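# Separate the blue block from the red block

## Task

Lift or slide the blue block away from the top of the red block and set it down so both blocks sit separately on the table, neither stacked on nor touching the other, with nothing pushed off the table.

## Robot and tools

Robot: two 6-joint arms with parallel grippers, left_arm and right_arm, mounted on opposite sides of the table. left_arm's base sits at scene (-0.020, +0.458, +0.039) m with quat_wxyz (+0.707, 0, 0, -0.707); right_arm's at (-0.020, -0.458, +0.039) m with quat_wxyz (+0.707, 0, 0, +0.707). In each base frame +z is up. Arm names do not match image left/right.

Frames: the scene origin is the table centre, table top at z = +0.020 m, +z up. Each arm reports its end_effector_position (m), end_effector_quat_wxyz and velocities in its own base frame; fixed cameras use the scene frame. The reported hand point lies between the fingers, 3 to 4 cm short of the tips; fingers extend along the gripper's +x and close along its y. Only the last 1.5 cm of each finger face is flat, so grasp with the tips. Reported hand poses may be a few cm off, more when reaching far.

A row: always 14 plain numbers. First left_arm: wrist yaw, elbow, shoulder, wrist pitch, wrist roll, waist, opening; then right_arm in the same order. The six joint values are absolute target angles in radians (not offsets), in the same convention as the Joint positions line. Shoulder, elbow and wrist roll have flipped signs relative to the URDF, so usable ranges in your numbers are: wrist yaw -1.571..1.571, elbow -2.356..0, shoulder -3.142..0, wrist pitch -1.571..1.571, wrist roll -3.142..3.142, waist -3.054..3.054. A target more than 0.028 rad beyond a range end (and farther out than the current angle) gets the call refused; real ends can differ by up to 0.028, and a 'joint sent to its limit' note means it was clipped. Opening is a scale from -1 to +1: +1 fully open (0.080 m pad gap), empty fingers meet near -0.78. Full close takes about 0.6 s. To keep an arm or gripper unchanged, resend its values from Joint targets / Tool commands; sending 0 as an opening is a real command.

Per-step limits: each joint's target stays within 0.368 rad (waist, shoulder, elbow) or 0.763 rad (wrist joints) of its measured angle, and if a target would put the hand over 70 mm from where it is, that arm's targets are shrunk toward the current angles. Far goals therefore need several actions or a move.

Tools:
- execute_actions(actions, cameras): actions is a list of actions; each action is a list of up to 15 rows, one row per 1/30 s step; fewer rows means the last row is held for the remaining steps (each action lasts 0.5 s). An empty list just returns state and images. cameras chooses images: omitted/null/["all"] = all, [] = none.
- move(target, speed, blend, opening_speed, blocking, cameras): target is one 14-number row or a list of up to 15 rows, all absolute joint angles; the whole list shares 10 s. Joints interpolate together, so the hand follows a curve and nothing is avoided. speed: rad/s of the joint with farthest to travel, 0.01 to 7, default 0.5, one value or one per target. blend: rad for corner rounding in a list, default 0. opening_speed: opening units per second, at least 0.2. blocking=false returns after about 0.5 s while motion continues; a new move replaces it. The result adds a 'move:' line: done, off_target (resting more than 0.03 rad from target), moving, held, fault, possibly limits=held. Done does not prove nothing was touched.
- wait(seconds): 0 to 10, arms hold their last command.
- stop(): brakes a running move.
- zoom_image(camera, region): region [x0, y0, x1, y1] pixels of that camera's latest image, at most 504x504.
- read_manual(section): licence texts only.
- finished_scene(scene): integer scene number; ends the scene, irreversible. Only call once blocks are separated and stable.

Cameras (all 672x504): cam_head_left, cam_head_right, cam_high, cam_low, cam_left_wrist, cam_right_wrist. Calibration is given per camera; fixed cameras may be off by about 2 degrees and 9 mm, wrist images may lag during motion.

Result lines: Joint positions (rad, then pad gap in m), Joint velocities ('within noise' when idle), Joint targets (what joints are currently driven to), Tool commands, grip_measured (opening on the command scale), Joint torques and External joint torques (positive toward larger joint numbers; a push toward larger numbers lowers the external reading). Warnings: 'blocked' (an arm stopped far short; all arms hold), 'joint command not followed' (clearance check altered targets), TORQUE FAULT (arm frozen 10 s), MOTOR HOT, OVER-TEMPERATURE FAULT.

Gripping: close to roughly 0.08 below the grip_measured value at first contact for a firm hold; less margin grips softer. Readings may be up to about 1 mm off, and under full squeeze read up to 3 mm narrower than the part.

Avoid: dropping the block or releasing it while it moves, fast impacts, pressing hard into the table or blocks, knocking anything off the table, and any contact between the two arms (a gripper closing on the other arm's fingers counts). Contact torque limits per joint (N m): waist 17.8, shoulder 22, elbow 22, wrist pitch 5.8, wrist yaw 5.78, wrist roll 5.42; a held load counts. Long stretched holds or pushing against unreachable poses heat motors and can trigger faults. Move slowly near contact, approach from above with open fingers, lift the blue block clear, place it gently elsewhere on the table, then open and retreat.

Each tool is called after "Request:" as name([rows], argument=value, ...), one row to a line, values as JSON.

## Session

Request:
execute_actions(actions=[])

Request:
zoom_image(camera="cam_head_right", region=[240, 250, 380, 390])

Scene clock: 0.00 s.
left_arm: end_effector_position=(+0.1205, -0.0092, +0.1517) grip_measured=+0.989 end_effector_quat_wxyz=(+0.839, +0.126, +0.528, -0.035) | right_arm: end_effector_position=(+0.3088, -0.3677, +0.2907) grip_measured=+1.000 end_effector_quat_wxyz=(+0.849, +0.038, -0.089, -0.520)
Joint names: [wrist yaw, elbow, shoulder, wrist pitch, wrist roll, waist]
Joint positions: left_arm=[-0.225 -0.749 -0.582 -1.33 0.075 -0.357 0.08] | right_arm=[0.338 -0.988 -1.64 0.77 -0.12 -0.768 0.08]
Joint velocities: within noise
Joint torques (N m): no reading
External joint torques (N m): no reading
Heat: left arm: hottest wrist yaw 35 °C (+0.0 °C/min); right arm: hottest wrist pitch 37 °C (+0.0 °C/min).
Joint targets: left_arm=[-0.226 -0.749 -0.581 -1.329 0.075 -0.357] | right_arm=[0.338 -0.992 -1.635 0.772 -0.120 -0.768]
Tool commands: left_gripper/opening=+0.988879 right_gripper/opening=+1.0
camera_calibration:
cam_left_wrist: T_world_to_cam=[[-0.222588, -0.958082, -0.180369, 0.0556842], [-0.971235, 0.233974, -0.0442481, 0.153123], [0.084595, 0.165332, -0.982603, 0.219416], [0, 0, 0, 1]] pos_world=[0.142551, -0.018753, 0.232418]
cam_right_wrist: T_world_to_cam=[[-0.883101, -0.447179, -0.141998, 0.158743], [-0.000789159, 0.304065, -0.952651, 0.409715], [0.469182, -0.841175, -0.268873, -0.303403], [0, 0, 0, 1]] pos_world=[0.282861, -0.308809, 0.33128]

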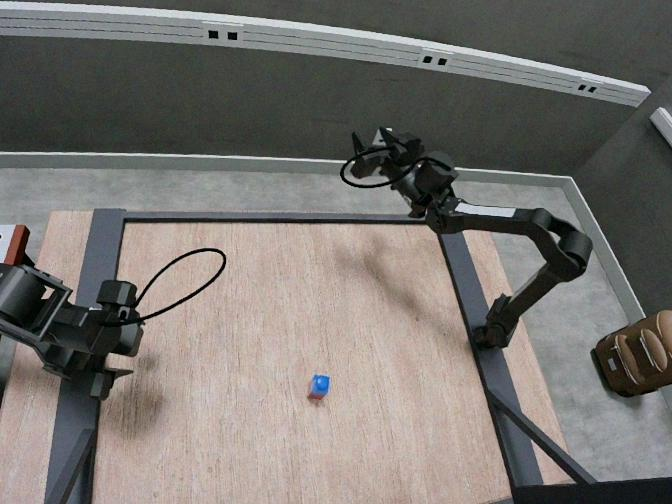

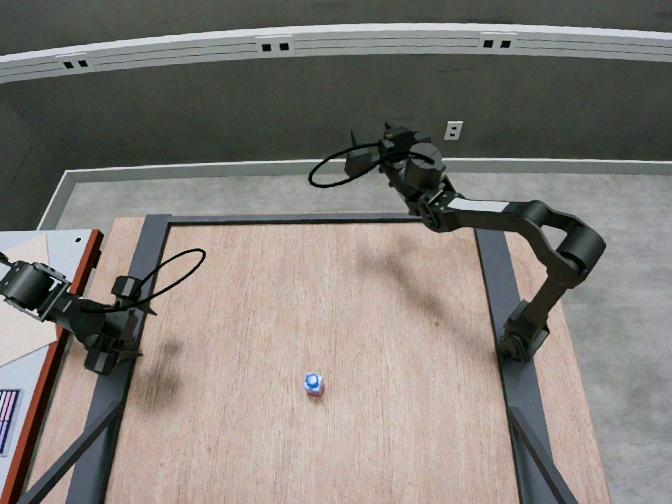

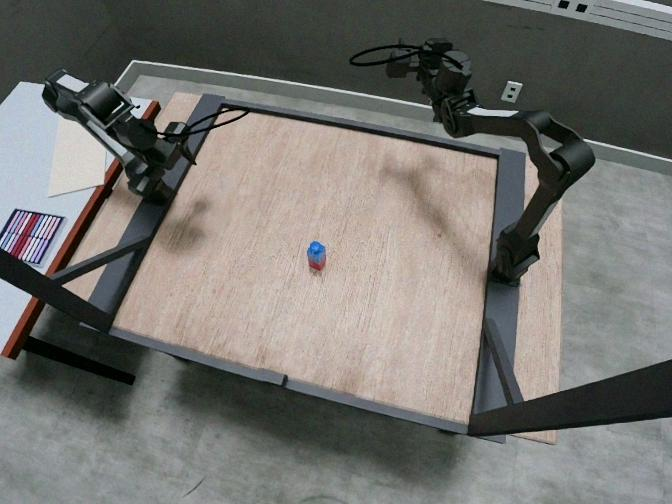

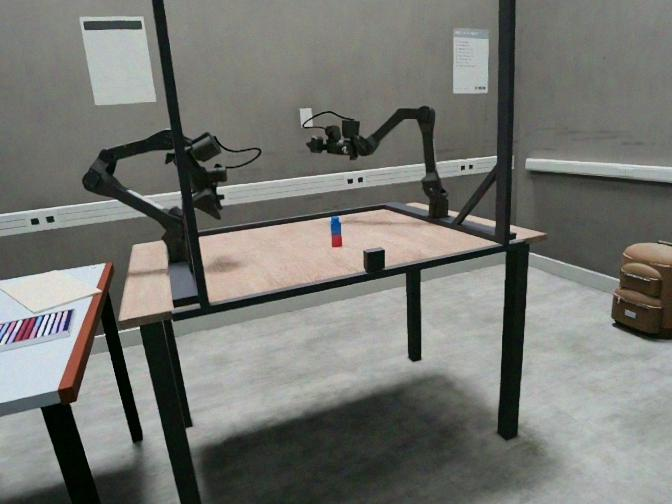

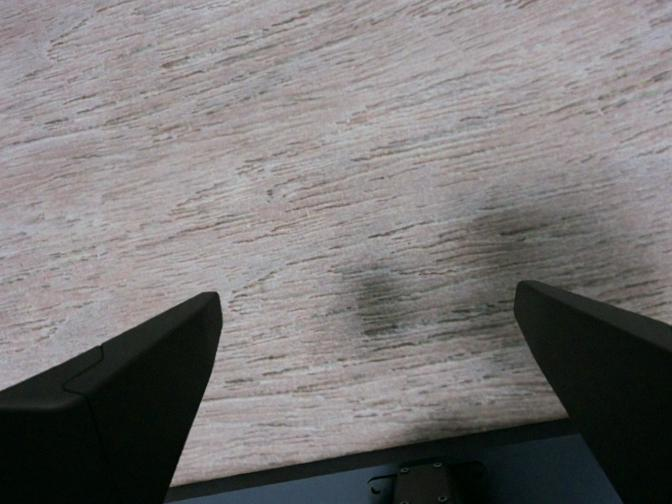

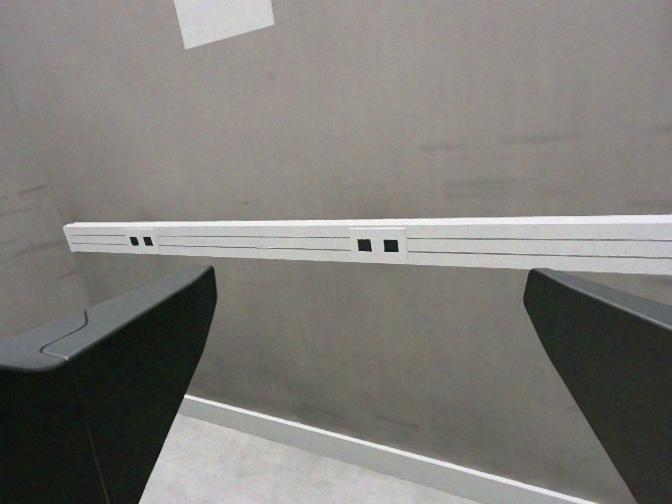

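Scaled by 3.600.

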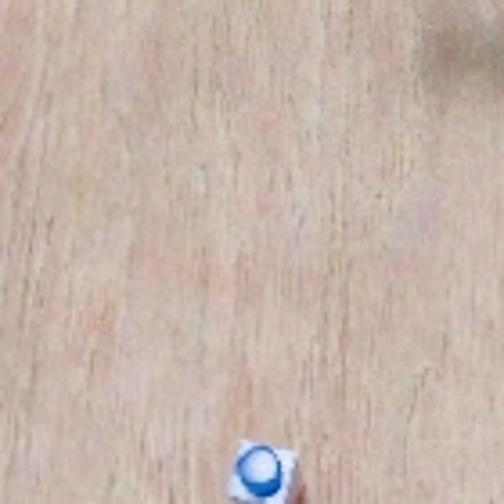

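Request:
zoom_image(camera="cam_head_right", region=[284, 355, 344, 415])

Request:
zoom_image(camera="cam_head_left", region=[290, 355, 350, 415])

Scaled by 8.400.

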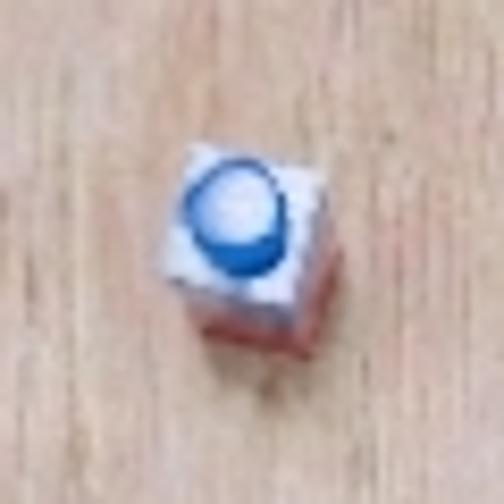

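Scaled by 8.400.

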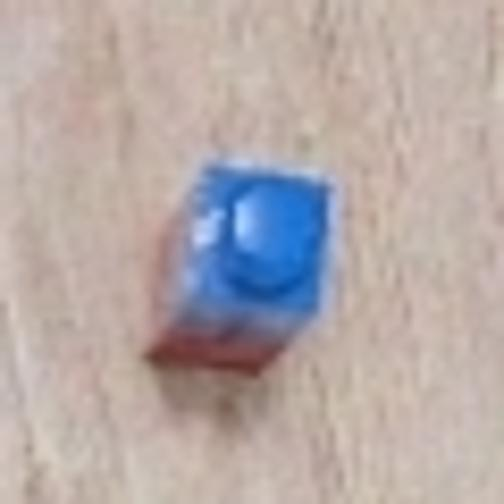

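Request:
move(target=[-0.226,-0.749,-0.581,-1.329,0.075,-0.357,1,0,-1.8048,-2.0402,-1.0646,-0.41,0.183,1], speed=1.0, cameras=["cam_right_wrist","cam_high"])

Scene clock: 5.03 s.
left_arm: end_effector_position=(+0.1205, -0.0092, +0.1517) grip_measured=+0.989 end_effector_quat_wxyz=(+0.839, +0.126, +0.528, -0.035) | right_arm: end_effector_position=(+0.4398, +0.0819, +0.1295) grip_measured=+1.000 end_effector_quat_wxyz=(+0.787, +0.103, +0.606, -0.050)
Joint positions: left_arm=[-0.225 -0.749 -0.582 -1.33 0.075 -0.357 0.08] | right_arm=[0.003 -1.792 -2.032 -1.063 -0.404 0.185 0.08]
Joint torques (N m): left_arm=[-0.19 -6.18 -0.98 1.32 0.02 0.12] | right_arm=[-0.07 -7.49 9.03 0.91 -0.13 -0.32]
External joint torques (N m): left_arm=[-0.04 -0.22 -0.48 0.34 0.01 0.11] | right_arm=[-0.08 -1.69 0.05 0.18 -0.14 -0.34]
Heat: left arm: hottest wrist yaw 35 °C (+0.0 °C/min); right arm: hottest wrist pitch 37 °C (+0.0 °C/min).
Joint targets: left_arm=[-0.226 -0.749 -0.581 -1.329 0.075 -0.357] | right_arm=[0.000 -1.805 -2.040 -1.064 -0.410 0.183]
move: done
cam_right_wrist: T_world_to_cam=[[-0.190754, -0.977696, -0.0878832, 0.184474], [-0.974609, 0.177933, 0.135933, 0.417206], [-0.117264, 0.111581, -0.986812, 0.242885], [0, 0, 0, 1]] pos_world=[0.470283, 0.0790228, 0.199182]
Images, in order (width x height): cam_high 672x504, cam_right_wrist 672x504.

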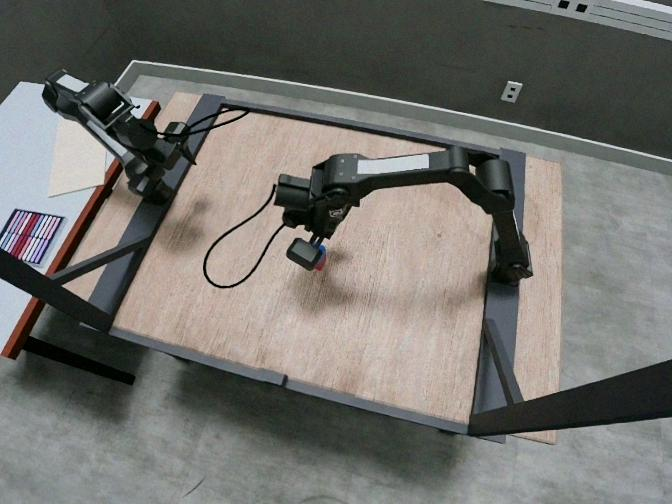

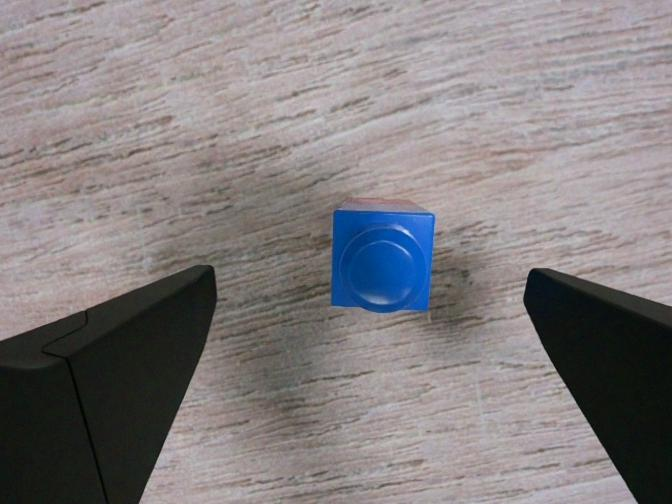

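Request:
move([
  [-0.226,-0.749,-0.581,-1.329,0.075,-0.357,1,0,-1.9301,-2.2599,-1.1702,-0.42,0.1748,1],
  [-0.226,-0.749,-0.581,-1.329,0.075,-0.357,1,0,-1.9301,-2.2599,-1.1702,-0.42,0.1748,-0.2],
], speed=0.25, opening_speed=1, cameras=["cam_right_wrist"])

Scene clock: 10.17 s.
left_arm: end_effector_position=(+0.1205, -0.0092, +0.1517) grip_measured=+0.989 end_effector_quat_wxyz=(+0.839, +0.126, +0.528, -0.035) | right_arm: end_effector_position=(+0.4452, +0.0798, +0.0666) grip_measured=-0.107 end_effector_quat_wxyz=(+0.725, +0.089, +0.679, -0.077)
Joint positions: left_arm=[-0.225 -0.749 -0.582 -1.33 0.075 -0.357 0.08] | right_arm=[0.003 -1.919 -2.254 -1.169 -0.415 0.178 0.03]
Joint torques (N m): left_arm=[-0.16 -6.15 -0.96 1.29 -0.01 0.1] | right_arm=[-0.1 -6.81 10.23 0.55 -0.16 -0.27]
External joint torques (N m): left_arm=[-0.03 -0.14 -0.48 0.29 -0.02 0.11] | right_arm=[-0.12 -1.32 0.1 0.15 -0.16 -0.27]
Heat: left arm: hottest wrist yaw 35 °C (+0.0 °C/min); right arm: hottest wrist pitch 37 °C (+0.0 °C/min).
Joint targets: left_arm=[-0.226 -0.749 -0.581 -1.329 0.075 -0.357] | right_arm=[0.000 -1.930 -2.260 -1.170 -0.420 0.175]
move: done
cam_right_wrist: T_world_to_cam=[[-0.217467, -0.975974, -0.0135206, 0.184663], [-0.926397, 0.202018, 0.317769, 0.395858], [-0.307403, 0.0816297, -0.948072, 0.266156], [0, 0, 0, 1]] pos_world=[0.488697, 0.0785297, 0.129041]

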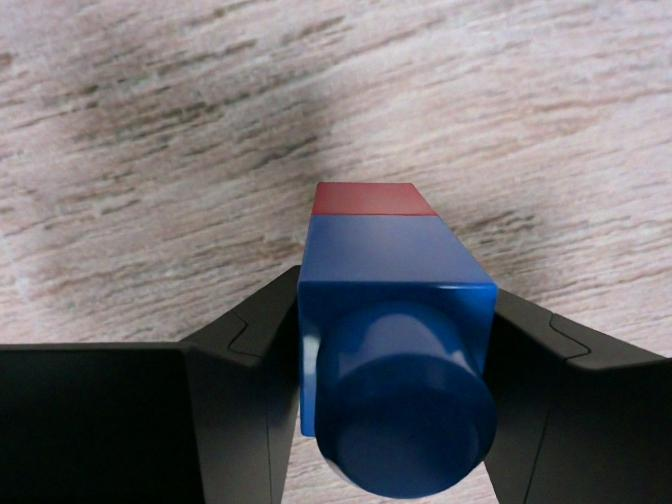

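Request:
move([
  [-0.226,-0.749,-0.581,-1.329,0.075,0.5,1,0,-1.618,-1.911,-1.278,0,0,-0.25],
  [0.0,-0.6,-1.6,1.1,0,0.5,1,0,-1.618,-1.911,-1.278,0,0,-0.25],
  [0.0,-0.7425,-2.2802,1.5377,0,0.5,1,0,-1.618,-1.911,-1.278,0,0,-0.25],
], speed=[0.7,1.6,0.8], cameras=["cam_head_right","cam_high","cam_low","cam_left_wrist"])

Scene clock: 15.77 s.
left_arm: end_effector_position=(+0.4191, +0.2274, +0.0646) grip_measured=+0.989 end_effector_quat_wxyz=(+0.969, -0.003, -0.002, +0.247) | right_arm: end_effector_position=(+0.3616, +0.0004, +0.1163) grip_measured=-0.107 end_effector_quat_wxyz=(+0.703, +0.000, +0.711, -0.001)
Joint positions: left_arm=[-0.004 -0.734 -2.265 1.535 0.007 0.496 0.08] | right_arm=[0.002 -1.623 -1.928 -1.277 -0.004 0.002 0.03]
Joint torques (N m): left_arm=[0.13 -4.37 6.13 2.41 -0.23 0.42] | right_arm=[-0.09 -4.84 10.67 0.41 0.16 -0.08]
External joint torques (N m): left_arm=[0.13 -1.05 -2.16 0.69 -0.23 0.46] | right_arm=[-0.09 0.56 2.72 0.11 0.16 -0.11]
Heat: left arm: hottest wrist pitch 35 °C (+3.8 °C/min); right arm: hottest wrist pitch 37 °C (+0.0 °C/min).
Joint targets: left_arm=[0.000 -0.742 -2.280 1.538 0.000 0.500] | right_arm=[0.000 -1.618 -1.911 -1.278 0.000 0.000]
move: done
cam_left_wrist: T_world_to_cam=[[0.473117, -0.880674, -0.0239557, 0.0139023], [-0.334644, -0.154492, -0.929595, 0.262636], [0.814968, 0.447824, -0.367804, -0.34053], [0, 0, 0, 1]] pos_world=[0.358833, 0.205316, 0.119229]

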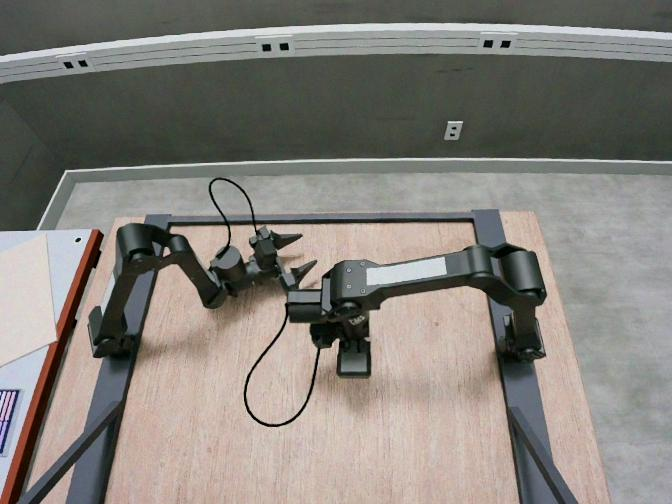

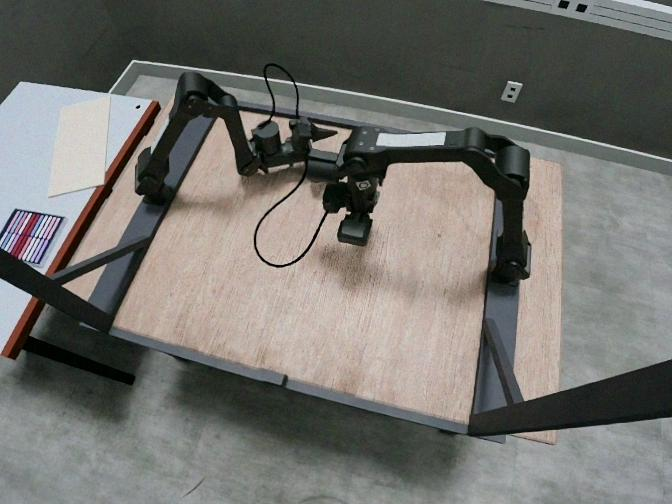

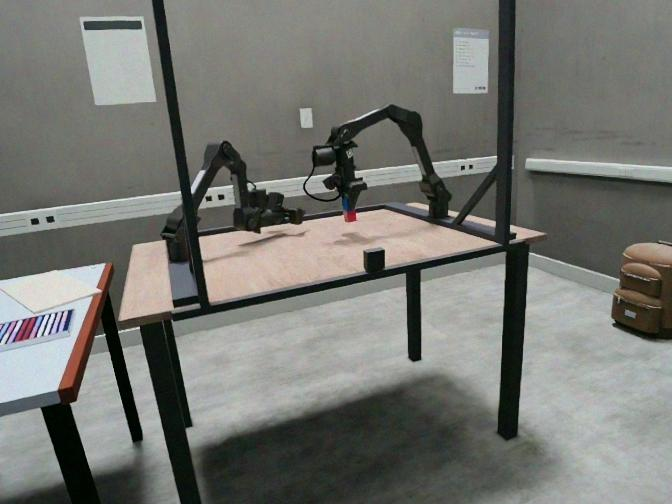

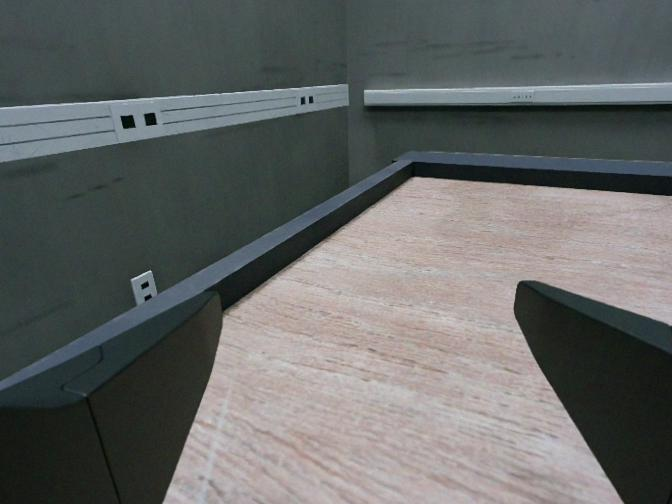

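Request:
move([
  [0.0,-0.7425,-2.2802,1.5377,0,0.011,1,0,-1.618,-1.911,-1.278,0,0,-0.25],
  [0,-0.987,-2.345,1.358,0,0.011,1,0,-1.618,-1.911,-1.278,0,0,-0.25],
  [0,-0.987,-2.345,1.358,0,0.011,-0.25,0,-1.618,-1.911,-1.278,0,0,-0.25],
], speed=[0.6,0.3,0.3], opening_speed=1, cameras=["cam_left_wrist"])

Scene clock: 20.37 s.
left_arm: end_effector_position=(+0.5315, +0.0042, +0.0709) grip_measured=-0.131 end_effector_quat_wxyz=(+1.000, -0.003, -0.004, +0.003) | right_arm: end_effector_position=(+0.3613, -0.0005, +0.1162) grip_measured=-0.107 end_effector_quat_wxyz=(+0.703, +0.000, +0.711, -0.003)
Joint positions: left_arm=[0.002 -0.977 -2.328 1.358 0.006 0.008 0.029] | right_arm=[0.004 -1.622 -1.928 -1.277 -0.004 0 0.03]
Joint torques (N m): left_arm=[-0.08 -5.4 7.02 2.17 -0.19 0.23] | right_arm=[-0.11 -4.91 10.59 0.46 0.19 -0.02]
External joint torques (N m): left_arm=[-0.08 -1.2 -2.45 0.48 -0.18 0.24] | right_arm=[-0.11 0.56 2.53 0.16 0.19 0.02]
Heat: left arm: hottest wrist pitch 35 °C (+2.9 °C/min); right arm: hottest wrist pitch 37 °C (+0.0 °C/min).
Joint targets: left_arm=[0.000 -0.987 -2.345 1.358 0.000 0.011] | right_arm=[0.000 -1.618 -1.911 -1.278 0.000 0.000]
move: done
cam_left_wrist: T_world_to_cam=[[-0.000588601, -0.999693, -0.0247515, 0.0165782], [-0.364399, 0.0232641, -0.930952, 0.286705], [0.931243, 0.00847145, -0.364301, -0.390044], [0, 0, 0, 1]] pos_world=[0.467711, 0.0132074, 0.125226]

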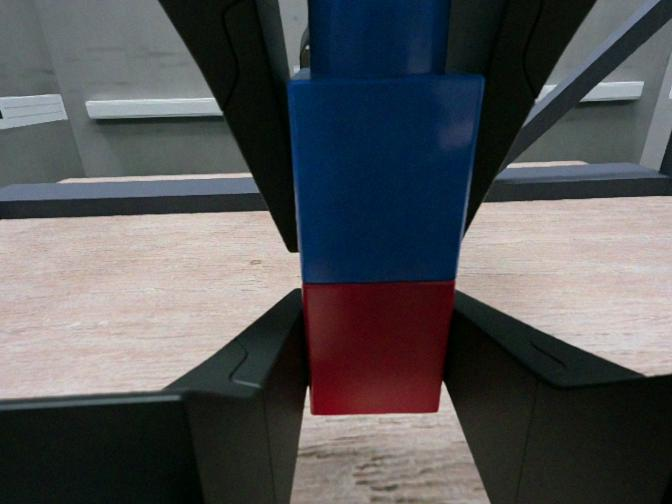

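Same as before; pull, retreat, position over the table.

Request:
move([
  [0,-0.987,-2.345,1.358,0,0.011,-0.3,0,-1.618,-1.911,-1.278,0,0,-0.3],
  [0,-0.987,-2.345,1.358,0,0.011,-0.3,0,-1.8304,-1.9206,-1.4806,0,0,-0.3],
  [0,-0.987,-2.345,1.358,0,0.011,-0.3,0,-1.313,-1.4884,-1.3954,0,0,-0.3],
], speed=[0.15,0.15,0.7], cameras=["cam_left_wrist"])

Request:
move([
  [0,-1.4749,-1.7536,-1.2921,0,0,-0.3,0,-0.9184,-1.5637,-0.9255,0,0,-0.3],
  [0,-1.5333,-2.0246,-1.0795,0,0,-0.3,0,-0.9184,-1.5637,-0.9255,0,0,-0.3],
], speed=0.9, cameras=["cam_left_wrist","cam_right_wrist"])

Request:
move([
  [0,-1.462,-2.049,-0.96,0,0,-0.3,0,-0.8394,-1.6252,-0.785,0,0,-0.3],
], speed=0.1, cameras=["cam_low"])

Request:
zoom_image(camera="cam_low", region=[270, 190, 410, 260])

Scene clock: 25.30 s.
left_arm: end_effector_position=(+0.5334, +0.0044, +0.0732) grip_measured=-0.131 end_effector_quat_wxyz=(+1.000, -0.003, -0.007, +0.003) | right_arm: end_effector_position=(+0.2512, -0.0005, +0.1631) grip_measured=-0.107 end_effector_quat_wxyz=(+0.703, +0.000, +0.711, -0.003)
Joint positions: left_arm=[0.002 -0.986 -2.329 1.357 0.006 0.009 0.029] | right_arm=[0.004 -1.318 -1.501 -1.398 -0.004 0 0.03]
Joint torques (N m): left_arm=[-0.08 -4.5 7.31 2.19 -0.17 0.07] | right_arm=[-0.11 -4.88 6.9 0.79 0.18 0.01]
External joint torques (N m): left_arm=[-0.08 -0.23 -2.3 0.47 -0.17 0.07] | right_arm=[-0.1 0.49 1.97 0.51 0.18 -0.03]
Heat: left arm: hottest wrist pitch 36 °C (+4.7 °C/min); right arm: hottest wrist pitch 37 °C (+0.0 °C/min).
Joint targets: left_arm=[0.000 -0.987 -2.345 1.358 0.000 0.011] | right_arm=[0.000 -1.313 -1.488 -1.395 0.000 0.000]
move: done
cam_left_wrist: T_world_to_cam=[[0.0000020772, -0.999692, -0.0248054, 0.0165551], [-0.357587, 0.0231645, -0.933592, 0.286184], [0.93388, 0.00887204, -0.357477, -0.392952], [0, 0, 0, 1]] pos_world=[0.469305, 0.013407, 0.127119]

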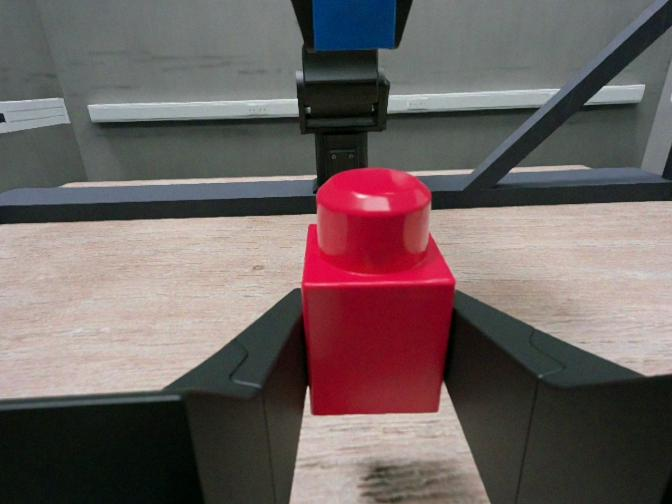

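Scene clock: 29.37 s.
left_arm: end_effector_position=(+0.3773, +0.0011, +0.0612) grip_measured=-0.131 end_effector_quat_wxyz=(+0.707, -0.004, +0.707, +0.003) | right_arm: end_effector_position=(+0.2511, -0.0005, +0.0521) grip_measured=-0.107 end_effector_quat_wxyz=(+0.710, +0.000, +0.705, -0.003)
Joint positions: left_arm=[0.002 -1.523 -2.014 -1.081 0.006 0.004 0.029] | right_arm=[0.004 -0.923 -1.559 -0.928 -0.004 0 0.03]
Joint torques (N m): left_arm=[-0.08 -6.88 7.12 0.44 -0.2 -0.29] | right_arm=[-0.13 -4.5 4.88 0.79 0.15 0.04]
External joint torques (N m): left_arm=[-0.07 -1.23 -1.86 0.1 -0.2 -0.34] | right_arm=[-0.13 0.59 -0.08 0.45 0.15 0.06]
Heat: left arm: hottest wrist pitch 36 °C (+4.1 °C/min); right arm: hottest wrist pitch 37 °C (+0.0 °C/min).
Joint targets: left_arm=[0.000 -1.533 -2.025 -1.080 0.000 0.000] | right_arm=[0.000 -0.919 -1.564 -0.926 0.000 0.000]
move: done
cam_left_wrist: T_world_to_cam=[[-0.0208712, -0.999739, 0.00924917, 0.0187844], [-0.928067, 0.0228139, 0.371714, 0.354565], [-0.371828, -0.000825717, -0.928301, 0.276152], [0, 0, 0, 1]] pos_world=[0.432133, 0.0109186, 0.124382]
cam_right_wrist: T_world_to_cam=[[0.0129145, -0.999827, 0.0133848, 0.00466328], [-0.928903, -0.00704179, 0.370255, 0.234711], [-0.370097, -0.0172149, -0.928834, 0.213982], [0, 0, 0, 1]] pos_world=[0.297157, 0.00999893, 0.111789]

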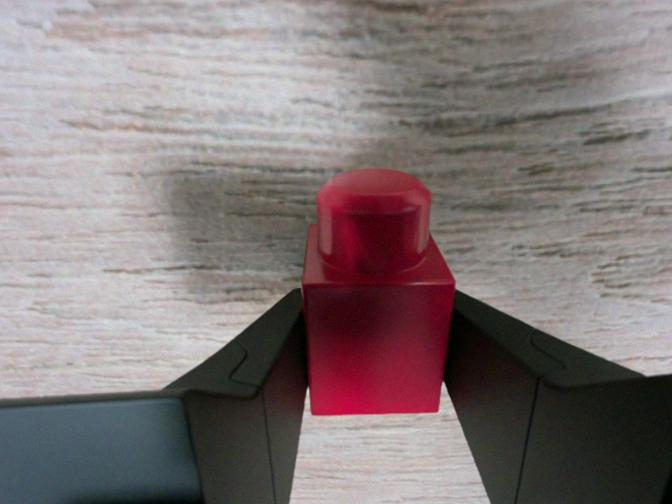

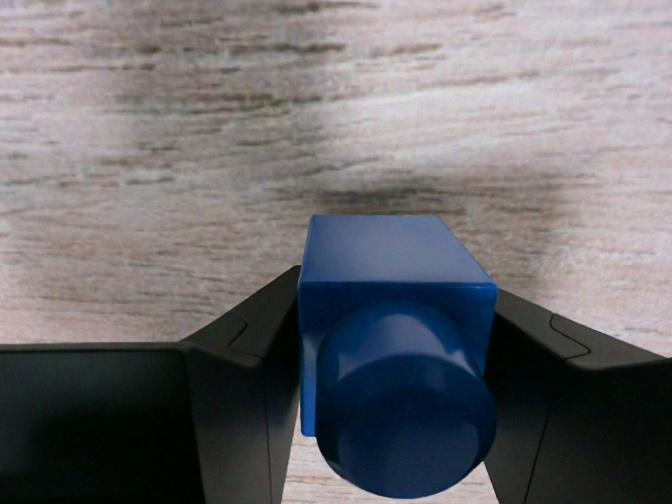

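Scene clock: 31.10 s.
left_arm: end_effector_position=(+0.3879, +0.0012, +0.0427) grip_measured=-0.131 end_effector_quat_wxyz=(+0.724, -0.004, +0.689, +0.003) | right_arm: end_effector_position=(+0.2520, -0.0005, +0.0211) grip_measured=-0.107 end_effector_quat_wxyz=(+0.710, +0.000, +0.704, -0.003)
Joint positions: left_arm=[0.002 -1.473 -2.033 -0.962 0.006 0.004 0.029] | right_arm=[0.003 -0.846 -1.618 -0.789 -0.004 0 0.03]
Joint torques (N m): left_arm=[-0.07 -4.32 6.72 0.69 -0.2 -0.34] | right_arm=[-0.11 -4.01 4.76 0.93 0.14 0.01]
External joint torques (N m): left_arm=[-0.07 1.26 -2.34 0.28 -0.2 -0.38] | right_arm=[-0.11 0.74 -0.34 0.59 0.14 0]
Heat: left arm: hottest shoulder 36 °C (+5.8 °C/min); right arm: hottest wrist pitch 37 °C (+0.0 °C/min).
Joint targets: left_arm=[0.000 -1.462 -2.049 -0.960 0.000 0.000] | right_arm=[0.000 -0.840 -1.625 -0.785 0.000 0.000]
move: done

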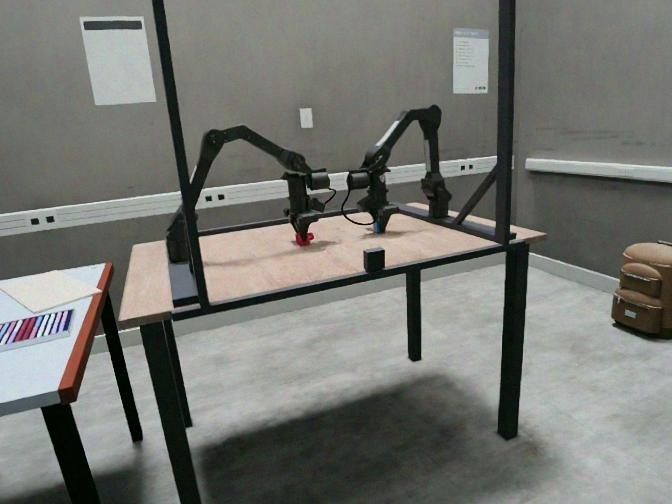

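Scaled by 3.600.

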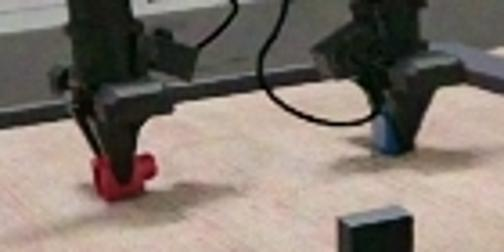

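Request:
move([
  [0,-1.466,-2.042,-0.961,0,0,0.4,0,-0.842,-1.622,-0.787,0,0,0.4],
  [0,-1.6,-1.9,-1.27,0,0,0.4,0,-1.1384,-1.4927,-1.2165,0,0,0.4],
], speed=0.5, opening_speed=1.2, cameras=["cam_left_wrist","cam_right_wrist"])

Scene clock: 34.07 s.
left_arm: end_effector_position=(+0.3554, +0.0011, +0.1137) grip_measured=+0.397 end_effector_quat_wxyz=(+0.700, -0.004, +0.714, +0.003) | right_arm: end_effector_position=(+0.2478, -0.0005, +0.1150) grip_measured=+0.397 end_effector_quat_wxyz=(+0.701, +0.000, +0.714, -0.003)
Joint positions: left_arm=[0.002 -1.59 -1.911 -1.268 0.006 0.004 0.053] | right_arm=[0.003 -1.127 -1.502 -1.215 -0.004 0 0.053]
Joint torques (N m): left_arm=[-0.09 -6.91 9.12 0.24 -0.21 -0.21] | right_arm=[-0.09 -6.62 6.36 0.42 0.16 0.06]
External joint torques (N m): left_arm=[-0.08 -1.17 0.76 -0.06 -0.21 -0.27] | right_arm=[-0.09 -1.26 1.49 0.13 0.16 0.06]
Heat: left arm: hottest shoulder 36 °C (+5.3 °C/min); right arm: hottest wrist pitch 37 °C (+0.0 °C/min).
Joint targets: left_arm=[0.000 -1.600 -1.900 -1.270 0.000 0.000] | right_arm=[0.000 -1.138 -1.493 -1.217 0.000 0.000]
move: done
cam_left_wrist: T_world_to_cam=[[-0.0207024, -0.999739, 0.00962311, 0.0176404], [-0.921255, 0.0228147, 0.388289, 0.310478], [-0.388407, -0.000826846, -0.921488, 0.321972], [0, 0, 0, 1]] pos_world=[0.41145, 0.0108186, 0.175968]
cam_right_wrist: T_world_to_cam=[[0.0132178, -0.999831, 0.0127422, 0.00398364], [-0.919287, -0.00713775, 0.393524, 0.203194], [-0.393366, -0.0169152, -0.919226, 0.275835], [0, 0, 0, 1]] pos_world=[0.295245, 0.0100991, 0.173543]

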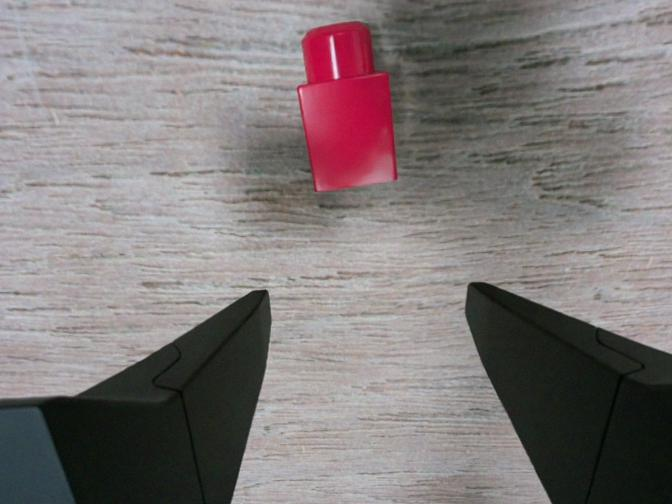

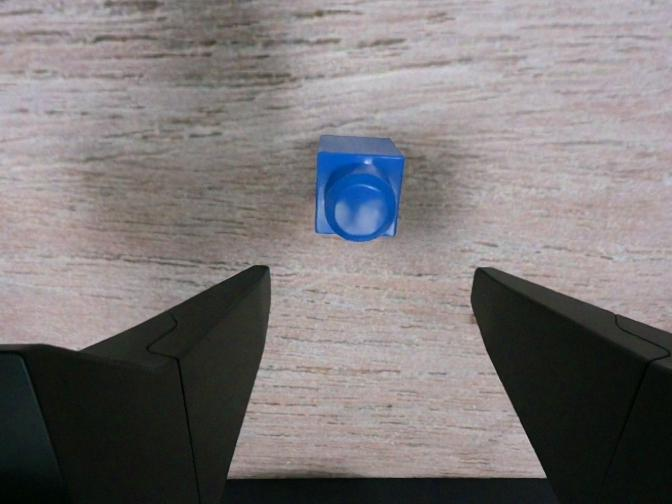

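Request:
finished_scene(scene=3)

The scene is finished: the task was done.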